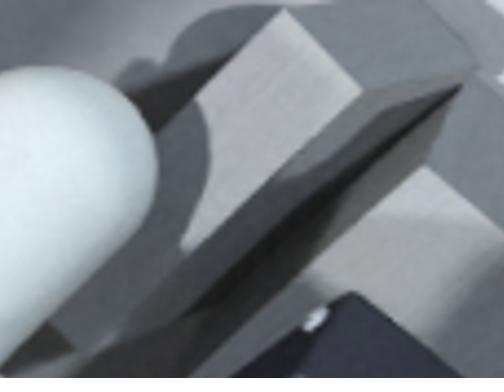

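Emit:
execute_actions(actions=[[[0,0,0,0,0,0,0.754,0,0.576,0.696,0.754,0,0.576,0.696,0.754,0,0.576,0.696,0.714,0.678,0.226,0.168,0.4,-0.6,0,0,0,0,0,0,0.342,0,-0.883,-0.174,0.342,0,-0.883,-0.174,0.845,0.33,-0.396,0.696,0.714,0.678,0.226,0.168,0.2,-0.8],[0,0,0,0,0,0,0.754,0,0.576,0.696,0.754,0,0.576,0.696,0.754,0,0.576,0.696,0.714,0.678,0.226,0.168,0.4,-0.6,0,0,0,0,0,0,0.342,0,-0.883,-0.174,0.342,0,-0.883,-0.174,0.8438,0.352,-0.39,0.696,0.714,0.678,0.226,0.168,0.2,-0.8],[0,0,0,0,0,0,0.754,0,0.576,0.696,0.754,0,0.576,0.696,0.754,0,0.576,0.696,0.714,0.678,0.226,0.168,0.4,-0.6,0,0,0,0,0,0,0.342,0,-0.883,-0.174,0.342,0,-0.883,-0.174,0.8424,0.373,-0.384,0.696,0.714,0.678,0.226,0.168,0.2,-0.8],[0,0,0,0,0,0,0.754,0,0.576,0.696,0.754,0,0.576,0.696,0.754,0,0.576,0.696,0.714,0.678,0.226,0.168,0.4,-0.6,0,0,0,0,0,0,0.342,0,-0.883,-0.174,0.342,0,-0.883,-0.174,0.841,0.395,-0.378,0.696,0.714,0.678,0.226,0.168,0.2,-0.8]]], cameras=["cam_right_wrist"])

Emit:
zoom_image(camera="cam_right_wrist", region=[260, 0, 380, 90])

Scene clock: 3426.23 s.
left_arm: end_effector_position=(+0.3672, +0.3865, +0.3770) hand_goal=(+0.754, +0.000, +0.576, +0.696, +0.754, +0.000, +0.576, +0.696, +0.754, +0.000, +0.576, +0.696, +0.714, +0.678, +0.226, +0.168) hand_measured=(+0.754, +0.000, +0.576, +0.696, +0.754, +0.000, +0.576, +0.696, +0.754, +0.000, +0.576, +0.696, +0.714, +0.678, +0.224, +0.168) hand_current_ma=(+0, +0, +0, +0, +0, +0, +0, +0, +0, +0, +0, +0, +0, +0, -3, +0) hand_state=(goal, goal, goal, goal, goal, goal, goal, goal, goal, goal, goal, goal, goal, goal, goal, goal) hand_current_limit=0.40 hand_speed=-0.60 end_effector_quat_wxyz=(+0.235, +0.492, +0.838, -0.035) | right_arm: end_effector_position=(+0.2271, +0.0339, +0.1048) hand_goal=(+0.342, +0.000, -0.882, -0.174, +0.342, +0.000, -0.882, -0.174, +0.842, +0.396, -0.378, +0.696, +0.714, +0.678, +0.226, +0.168) hand_measured=(+0.346, +0.000, -0.878, -0.172, +0.348, -0.004, -0.874, -0.172, +0.842, +0.390, -0.380, +0.696, +0.712, +0.678, +0.222, +0.168) hand_current_ma=(+0, +0, +0, +0, +1, +0, +1, +0, +0, +0, +0, +0, +0, +0, +0, +0) hand_state=(goal, goal, goal, goal, goal, goal, goal, goal, goal, goal, goal, goal, goal, goal, goal, goal) hand_current_limit=0.20 hand_speed=-0.80 end_effector_quat_wxyz=(-0.100, +0.521, +0.838, -0.129)
Joint positions: left_arm=[0.428 0.925 1.25 -1.679 0.43 -0.102] | right_arm=[1.164 1.583 1.068 -1.284 -0.238 0.692]
Joint torques (N m): left_arm=[0.56 -3.66 9.05 0.28 0.43 0.16] | right_arm=[0.56 -11.16 6.28 -0.01 -0.01 -0.06]
Motor temperatures (°C): left_arm=[24 24 57 23 22 24] | right_arm=[25 36 36 23 21 24]
Heat: left arm: hottest elbow 57 °C; right arm: hottest shoulder 36 °C.
Hand target: left_arm +0.3660, +0.3919, +0.3755; +0.192, +0.513, +0.829, -0.114 | right_arm +0.2255, +0.0293, +0.0904; -0.096, +0.521, +0.836, -0.145
Off the commanded pose: left_arm 0.006 m, 11 deg | right_arm 0.015 m, 2 deg.
joint sent to its limit (left arm) — joint 4 (wrist pitch), lower limit. The joint targets are off in orientation, not in position.
camera_calibration:
cam_right_wrist: T_world_to_cam=[[0.863807, -0.423805, -0.272445, -0.114259], [0.0219988, -0.508513, 0.860773, -0.131856], [-0.503342, -0.749536, -0.429934, 0.304071], [0, 0, 0, 1]] pos_world=[0.254651, 0.112438, 0.213099]
Images, in order (width x height): cam_right_wrist 672x504.

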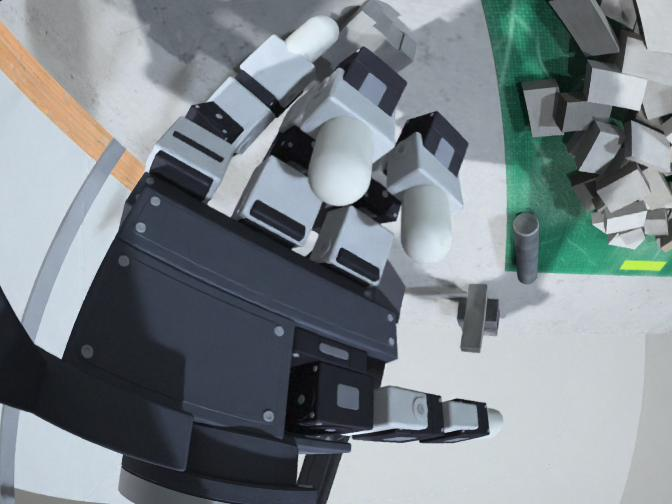

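Scaled by 4.200 from the camera's 672x504 image, which has a finer 960x720 frame.

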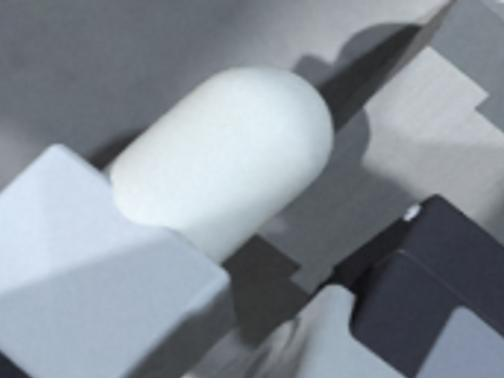

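Emit:
execute_actions(actions=[[[0,0,0,0,0,0,0.754,0,0.576,0.696,0.754,0,0.576,0.696,0.754,0,0.576,0.696,0.714,0.678,0.226,0.168,0.4,-0.6,0,0,0,0,0,0,0.342,0,-0.883,-0.174,0.342,0,-0.883,-0.174,0.856,0.375,-0.42,0.696,0.714,0.678,0.226,0.168,0.2,-0.9]],[[0,0,0,0,0,0,0.754,0,0.576,0.696,0.754,0,0.576,0.696,0.754,0,0.576,0.696,0.714,0.678,0.226,0.168,0.4,-0.6,0,0,0,0,0,0,0.342,0,-0.883,-0.174,0.342,0,-0.883,-0.174,0.88,0.33,-0.49,0.696,0.714,0.678,0.226,0.168,0.2,-0.85]],[[0,0,0,0,0,0,0.754,0,0.576,0.696,0.754,0,0.576,0.696,0.754,0,0.576,0.696,0.714,0.678,0.226,0.168,0.4,-0.6,0,0,0,0,0,0,0.342,0,-0.883,-0.174,0.342,0,-0.883,-0.174,0.91,0.15,-0.6,0.696,0.714,0.678,0.226,0.168,0.2,-0.75]],[[0,0,0,0,0,0,0.754,0,0.576,0.696,0.754,0,0.576,0.696,0.754,0,0.576,0.696,0.714,0.678,0.226,0.168,0.4,-0.6,0,0,0,0,0,0,0.342,0,-0.883,-0.174,0.342,0,-0.883,-0.174,0.85,-0.15,-0.883,0.2,0.714,0.678,0.226,0.168,0.2,-0.7]]], cameras=["cam_right_wrist","cam_high"])

Emit:
zoom_image(camera="cam_right_wrist", region=[300, 0, 430, 98])

Emit:
zoom_image(camera="cam_high", region=[340, 215, 396, 257])

Scene clock: 3440.63 s.
left_arm: end_effector_position=(+0.3672, +0.3865, +0.3770) hand_goal=(+0.754, +0.000, +0.576, +0.696, +0.754, +0.000, +0.576, +0.696, +0.754, +0.000, +0.576, +0.696, +0.714, +0.678, +0.226, +0.168) hand_measured=(+0.754, +0.000, +0.576, +0.696, +0.754, +0.000, +0.576, +0.696, +0.754, +0.000, +0.576, +0.696, +0.714, +0.678, +0.224, +0.168) hand_current_ma=(+0, +0, +0, +0, +0, +0, +0, +0, +0, +0, +0, +0, +0, +0, -3, +0) hand_state=(goal, goal, goal, goal, goal, goal, goal, goal, goal, goal, goal, goal, goal, goal, goal, goal) hand_current_limit=0.40 hand_speed=-0.60 end_effector_quat_wxyz=(+0.235, +0.492, +0.838, -0.035) | right_arm: end_effector_position=(+0.2272, +0.0338, +0.1049) hand_goal=(+0.342, +0.000, -0.882, -0.174, +0.342, +0.000, -0.882, -0.174, +0.850, -0.150, -0.882, +0.200, +0.714, +0.678, +0.226, +0.168) hand_measured=(+0.346, +0.000, -0.878, -0.172, +0.348, -0.004, -0.874, -0.172, +0.850, -0.146, -0.874, +0.204, +0.712, +0.678, +0.222, +0.168) hand_current_ma=(+0, +0, +0, +0, +1, +0, +1, +0, +0, +0, +1, +0, +0, +0, +0, +0) hand_state=(goal, goal, goal, goal, goal, goal, goal, goal, goal, goal, goal, goal, goal, goal, goal, goal) hand_current_limit=0.20 hand_speed=-0.70 end_effector_quat_wxyz=(-0.100, +0.521, +0.838, -0.129)
Joint positions: left_arm=[0.428 0.925 1.25 -1.679 0.43 -0.102] | right_arm=[1.164 1.583 1.068 -1.284 -0.238 0.692]
Joint velocities: left_arm=[within noise] | right_arm=[0.005 0.005 -0.012 -0.007 0.066 0.154]
Joint torques (N m): left_arm=[0.67 -3.55 9.1 0.21 0.39 0.15] | right_arm=[0.56 -11.16 6.27 0.06 -0.04 -0.07]
Motor temperatures (°C): left_arm=[24 24 57 23 22 24] | right_arm=[25 36 35 23 21 24]
Heat: left arm: hottest elbow 57 °C; right arm: hottest shoulder 36 °C.
Hand target: left_arm +0.3660, +0.3919, +0.3755; +0.192, +0.513, +0.829, -0.114 | right_arm +0.2255, +0.0293, +0.0904; -0.096, +0.521, +0.836, -0.145
Off the commanded pose: left_arm 0.006 m, 11 deg | right_arm 0.015 m, 2 deg.
joint sent to its limit (left arm) — joint 4 (wrist pitch), lower limit. The joint targets are off in orientation, not in position.
camera_calibration:
cam_right_wrist: T_world_to_cam=[[0.863934, -0.423749, -0.272131, -0.114365], [0.0217732, -0.508432, 0.860827, -0.131819], [-0.503135, -0.749623, -0.430025, 0.304048], [0, 0, 0, 1]] pos_world=[0.254651, 0.112438, 0.213099]
Images, in order (width x height): cam_high 896x504, cam_right_wrist 672x504.

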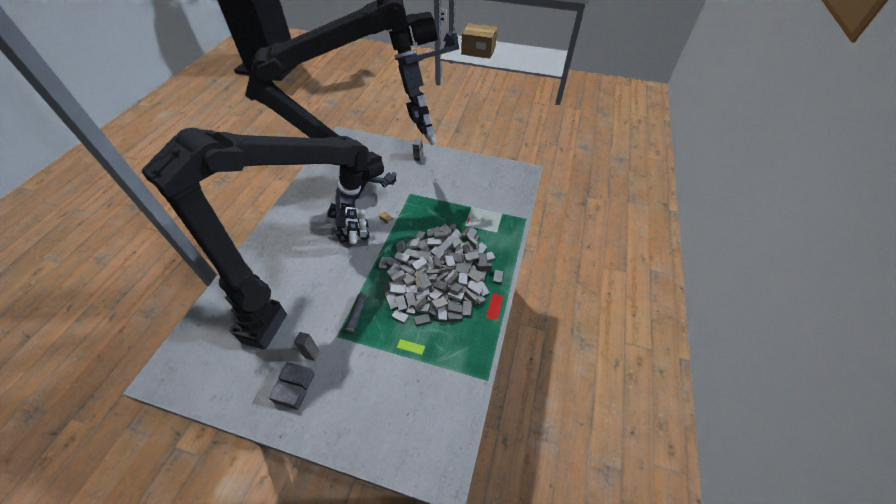

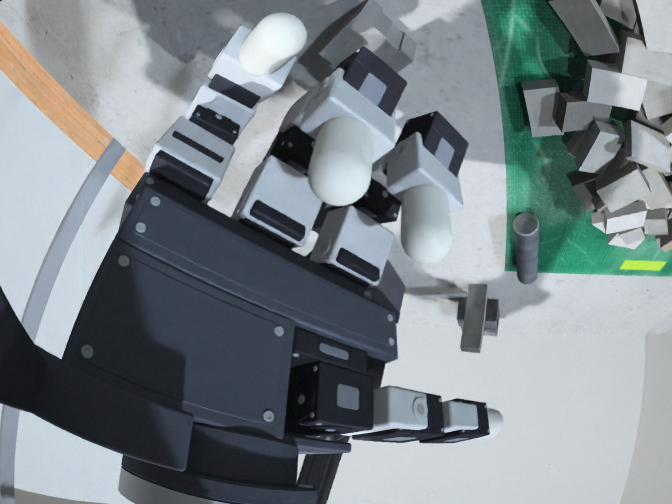

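Scaled by 3.877 from the camera's 672x504 image, which has a finer 960x720 frame.

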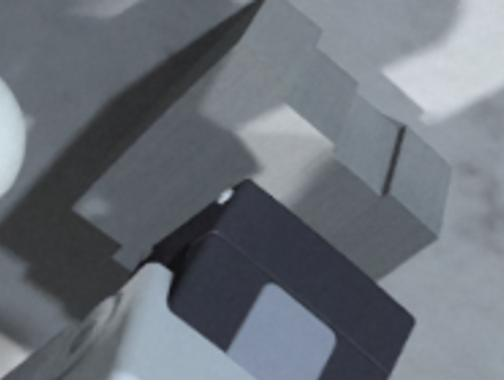

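Scaled by 9.000 from the camera's 896x504 image, which has a finer 1280x720 frame.

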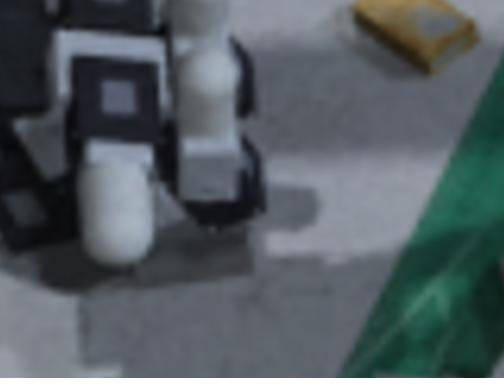

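Emit:
zoom_image(camera="cam_right_wrist", region=[356, 0, 420, 64])

Emit:
zoom_image(camera="cam_right_wrist", region=[310, 36, 370, 81])

Scaled by 7.875 from the camera's 672x504 image, which has a finer 960x720 frame.

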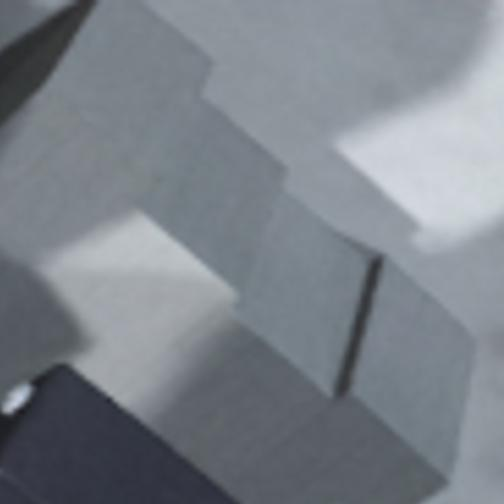

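Scaled by 8.400 from the camera's 672x504 image, which has a finer 960x720 frame.

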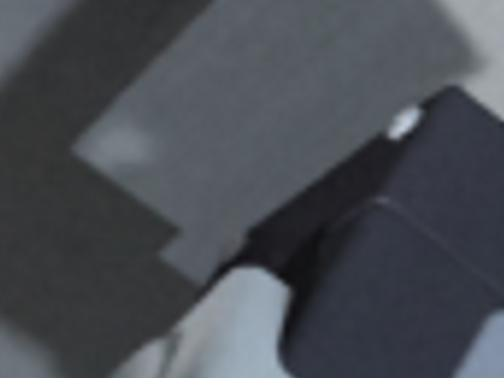

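Emit:
zoom_image(camera="cam_right_wrist", region=[352, 0, 392, 30])

Scaled by 12.600 from the camera's 672x504 image, which has a finer 960x720 frame.

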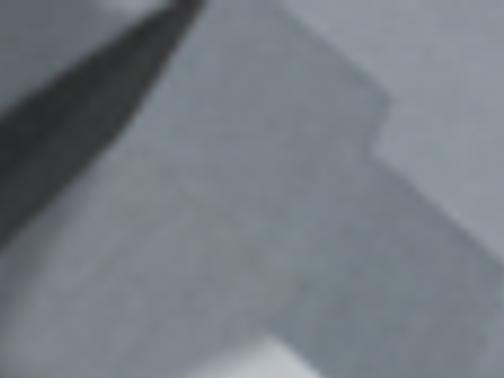

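Emit:
execute_actions(actions=[[[0,0,0,0,0,0,0.754,0,0.576,0.696,0.754,0,0.576,0.696,0.754,0,0.576,0.696,0.714,0.678,0.226,0.168,0.4,-0.6,0,-0.0228,-0.0627,0,0,0,0.342,0,-0.883,-0.174,0.342,0,-0.883,-0.174,0.7,0,-0.883,-0.1,0.714,0.678,0.226,0.168,0.2,-0.7]],[[0,0,0,0,0,0,0.754,0,0.576,0.696,0.754,0,0.576,0.696,0.754,0,0.576,0.696,0.714,0.678,0.226,0.168,0.4,-0.6,0,-0.0228,-0.0627,0,0,0,0.342,0,-0.883,-0.174,0.342,0,-0.883,-0.174,0.7,0,-0.883,-0.1,0.714,0.678,0.226,0.168,0.2,-0.7]],[[0,0,0,0,0,0,0.754,0,0.576,0.696,0.754,0,0.576,0.696,0.754,0,0.576,0.696,0.714,0.678,0.226,0.168,0.4,-0.6,0,-0.0228,-0.0627,0,0,0,0.342,0,-0.883,-0.174,0.342,0,-0.883,-0.174,0.7,0,-0.883,-0.1,0.714,0.678,0.226,0.168,0.2,-0.7]]], cameras=["cam_right_wrist","cam_high"])

Emit:
zoom_image(camera="cam_right_wrist", region=[300, 0, 420, 90])

Emit:
zoom_image(camera="cam_high", region=[344, 213, 400, 255])

Scene clock: 3487.50 s.
left_arm: end_effector_position=(+0.3672, +0.3865, +0.3770) hand_goal=(+0.754, +0.000, +0.576, +0.696, +0.754, +0.000, +0.576, +0.696, +0.754, +0.000, +0.576, +0.696, +0.714, +0.678, +0.226, +0.168) hand_measured=(+0.754, +0.000, +0.576, +0.696, +0.754, +0.000, +0.576, +0.696, +0.754, +0.000, +0.576, +0.696, +0.714, +0.678, +0.224, +0.168) hand_current_ma=(+0, +0, +0, +0, +0, +0, +0, +0, +0, +0, +0, +0, +0, +0, -3, +0) hand_state=(goal, goal, goal, goal, goal, goal, goal, goal, goal, goal, goal, goal, goal, goal, goal, goal) hand_current_limit=0.40 hand_speed=-0.60 end_effector_quat_wxyz=(+0.235, +0.492, +0.838, -0.035) | right_arm: end_effector_position=(+0.2205, +0.0173, +0.1953) hand_goal=(+0.342, +0.000, -0.882, -0.174, +0.342, +0.000, -0.882, -0.174, +0.700, +0.000, -0.882, -0.100, +0.714, +0.678, +0.226, +0.168) hand_measured=(+0.346, +0.000, -0.878, -0.172, +0.348, -0.004, -0.874, -0.172, +0.700, -0.004, -0.874, -0.096, +0.712, +0.678, +0.222, +0.168) hand_current_ma=(+0, +0, +0, +0, +0, +0, +1, +0, +0, +0, +1, +0, +0, +0, +0, +0) hand_state=(goal, goal, goal, goal, goal, goal, goal, goal, goal, goal, goal, goal, goal, goal, goal, goal) hand_current_limit=0.20 hand_speed=-0.70 end_effector_quat_wxyz=(-0.094, +0.522, +0.832, -0.160)
Joint positions: left_arm=[0.428 0.925 1.25 -1.679 0.43 -0.102] | right_arm=[1.164 1.489 1.213 -1.587 -0.237 0.692]
Joint torques (N m): left_arm=[0.62 -3.55 8.99 0.34 0.39 0.15] | right_arm=[0.32 -12.57 11.26 -0.79 -0.02 -0.08]
Motor temperatures (°C): left_arm=[24 24 57 23 22 24] | right_arm=[25 36 36 23 21 24]
Heat: left arm: hottest elbow 57 °C; right arm: hottest shoulder 36 °C.
Hand target: left_arm +0.3660, +0.3919, +0.3755; +0.192, +0.513, +0.829, -0.114 | right_arm +0.2260, +0.0282, +0.2104; -0.096, +0.521, +0.836, -0.145
Off the commanded pose: left_arm 0.006 m, 11 deg | right_arm 0.019 m, 2 deg.
joint sent to its limit (left arm) — joint 4 (wrist pitch), lower limit. The joint targets are off in orientation, not in position.
camera_calibration:
cam_right_wrist: T_world_to_cam=[[0.857537, -0.439718, -0.266981, -0.0903522], [0.0429137, -0.456034, 0.888927, -0.229015], [-0.51263, -0.773745, -0.372196, 0.318412], [0, 0, 0, 1]] pos_world=[0.250536, 0.102201, 0.297967]
Images, in order (width x height): cam_high 896x504, cam_right_wrist 672x504.

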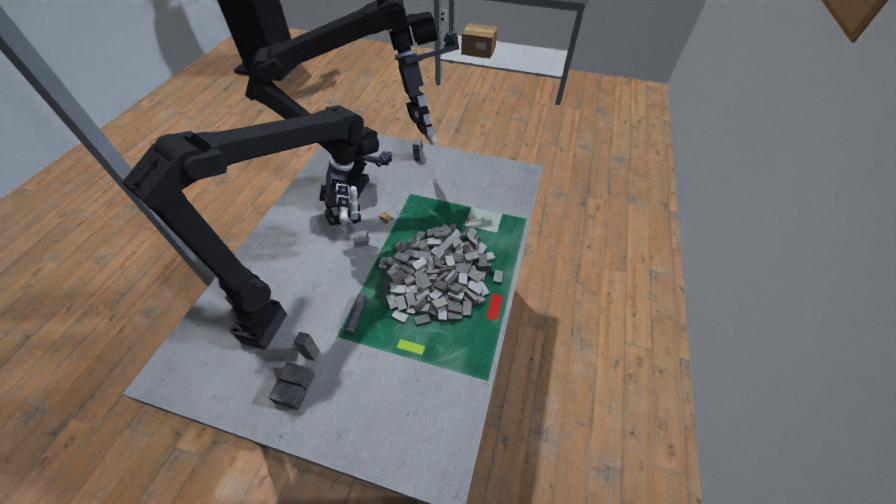

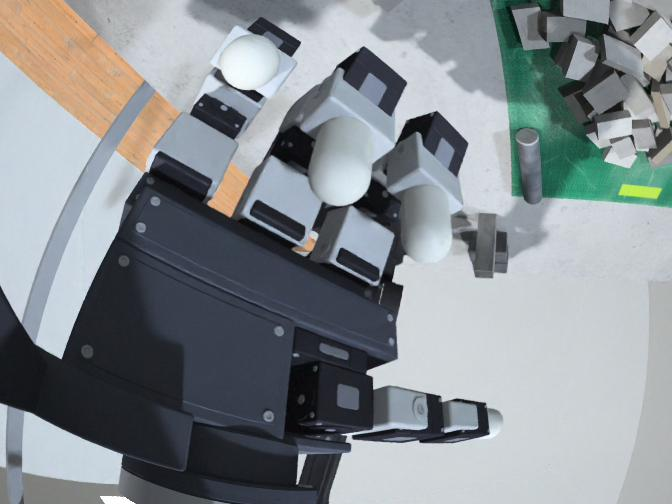

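Scaled by 4.200 from the camera's 672x504 image, which has a finer 960x720 frame.

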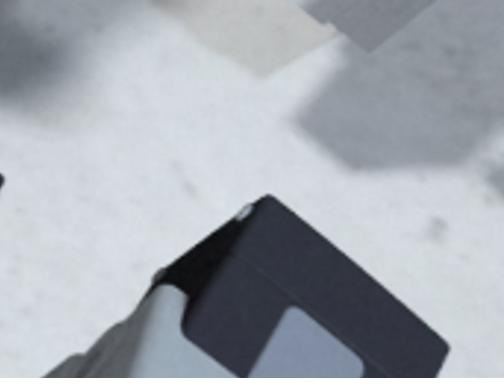

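Scaled by 9.000 from the camera's 896x504 image, which has a finer 1280x720 frame.

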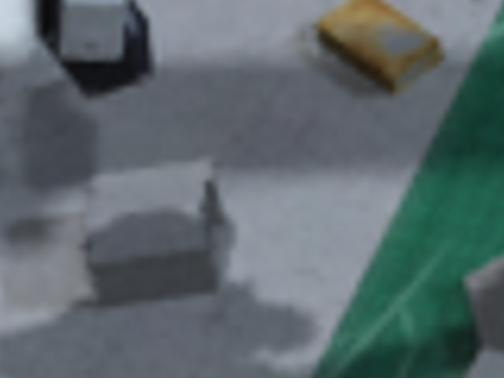

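Emit:
zoom_image(camera="cam_high", region=[350, 227, 374, 249])

Emit:
execute_actions(actions=[], cameras=["cam_left_wrist"])

Emit:
zoom_image(camera="cam_left_wrist", region=[420, 150, 500, 230])

Scaled by 21.000 from the camera's 896x504 image, which has a finer 1280x720 frame.

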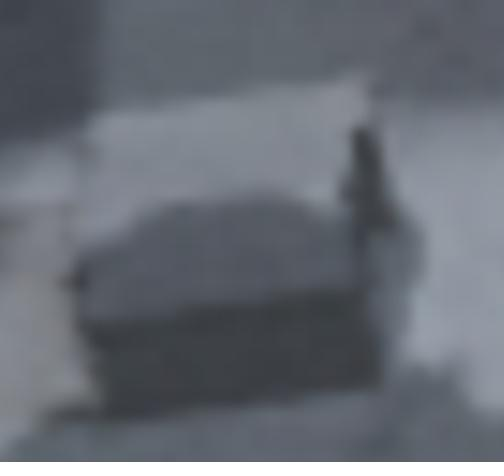

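Scene clock: 3500.73 s.
left_arm: end_effector_position=(+0.3672, +0.3865, +0.3770) hand_goal=(+0.754, +0.000, +0.576, +0.696, +0.754, +0.000, +0.576, +0.696, +0.754, +0.000, +0.576, +0.696, +0.714, +0.678, +0.226, +0.168) hand_measured=(+0.754, +0.000, +0.576, +0.696, +0.754, +0.000, +0.576, +0.696, +0.754, +0.000, +0.576, +0.696, +0.714, +0.678, +0.224, +0.168) hand_current_ma=(+0, +0, +0, +0, +0, +0, +0, +0, +0, +0, +0, +0, +0, +0, -3, +0) hand_state=(goal, goal, goal, goal, goal, goal, goal, goal, goal, goal, goal, goal, goal, goal, goal, goal) hand_current_limit=0.40 hand_speed=-0.60 end_effector_quat_wxyz=(+0.235, +0.492, +0.838, -0.035) | right_arm: end_effector_position=(+0.2205, +0.0173, +0.1953) hand_goal=(+0.342, +0.000, -0.882, -0.174, +0.342, +0.000, -0.882, -0.174, +0.700, +0.000, -0.882, -0.100, +0.714, +0.678, +0.226, +0.168) hand_measured=(+0.346, +0.000, -0.878, -0.172, +0.348, -0.004, -0.874, -0.172, +0.700, -0.004, -0.874, -0.096, +0.712, +0.678, +0.222, +0.168) hand_current_ma=(+0, +0, +0, +0, +0, +0, +1, +0, +0, +0, +1, +0, +0, +0, +0, +0) hand_state=(goal, goal, goal, goal, goal, goal, goal, goal, goal, goal, goal, goal, goal, goal, goal, goal) hand_current_limit=0.20 hand_speed=-0.70 end_effector_quat_wxyz=(-0.094, +0.522, +0.832, -0.160)
Joint positions: left_arm=[0.428 0.925 1.25 -1.679 0.43 -0.102] | right_arm=[1.164 1.489 1.213 -1.587 -0.237 0.692]
Joint velocities: within noise
Joint torques (N m): left_arm=[0.85 -3.31 8.98 0.21 0.4 0.14] | right_arm=[0.21 -13.22 11.23 -0.77 -0.01 -0.07]
Motor temperatures (°C): left_arm=[24 24 57 23 22 24] | right_arm=[25 36 39 23 21 24]
Heat: left arm: hottest elbow 57 °C; right arm: hottest elbow 39 °C.
Hand target: left_arm +0.3660, +0.3919, +0.3755; +0.192, +0.513, +0.829, -0.114 | right_arm +0.2260, +0.0282, +0.2104; -0.096, +0.521, +0.836, -0.145
Off the commanded pose: left_arm 0.006 m, 11 deg | right_arm 0.019 m, 2 deg.
camera_calibration:
cam_left_wrist: T_world_to_cam=[[-0.203358, -0.961245, 0.186157, 0.348306], [-0.902971, 0.257631, 0.343905, 0.056578], [-0.378536, -0.0981585, -0.920367, 0.650215], [0, 0, 0, 1]] pos_world=[0.368049, 0.384055, 0.514139]
Images, in order (width x height): cam_left_wrist 672x504.

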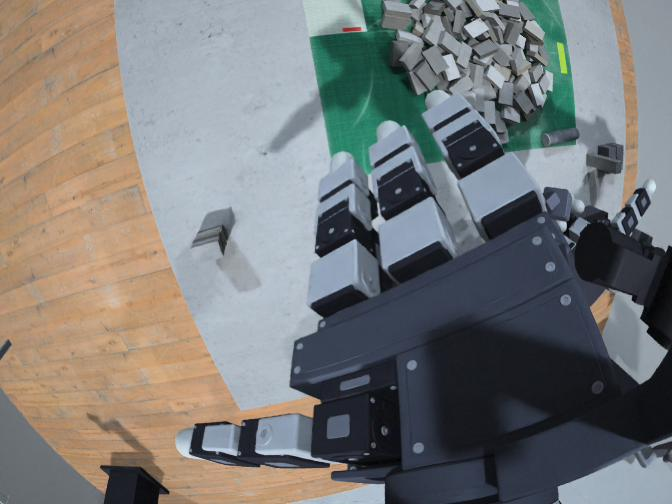

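Scaled by 6.300 from the camera's 672x504 image, which has a finer 960x720 frame.

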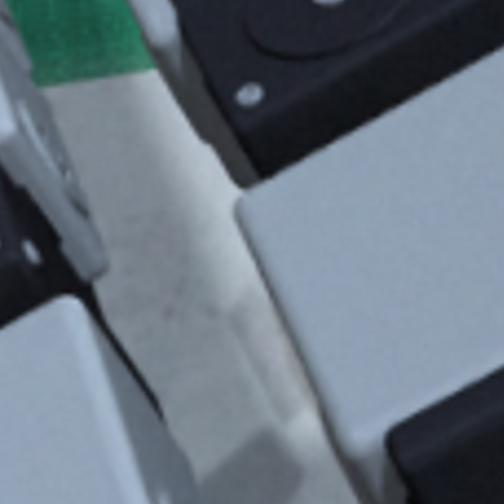

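Emit:
finished_scene()

The scene is finished: the task was done.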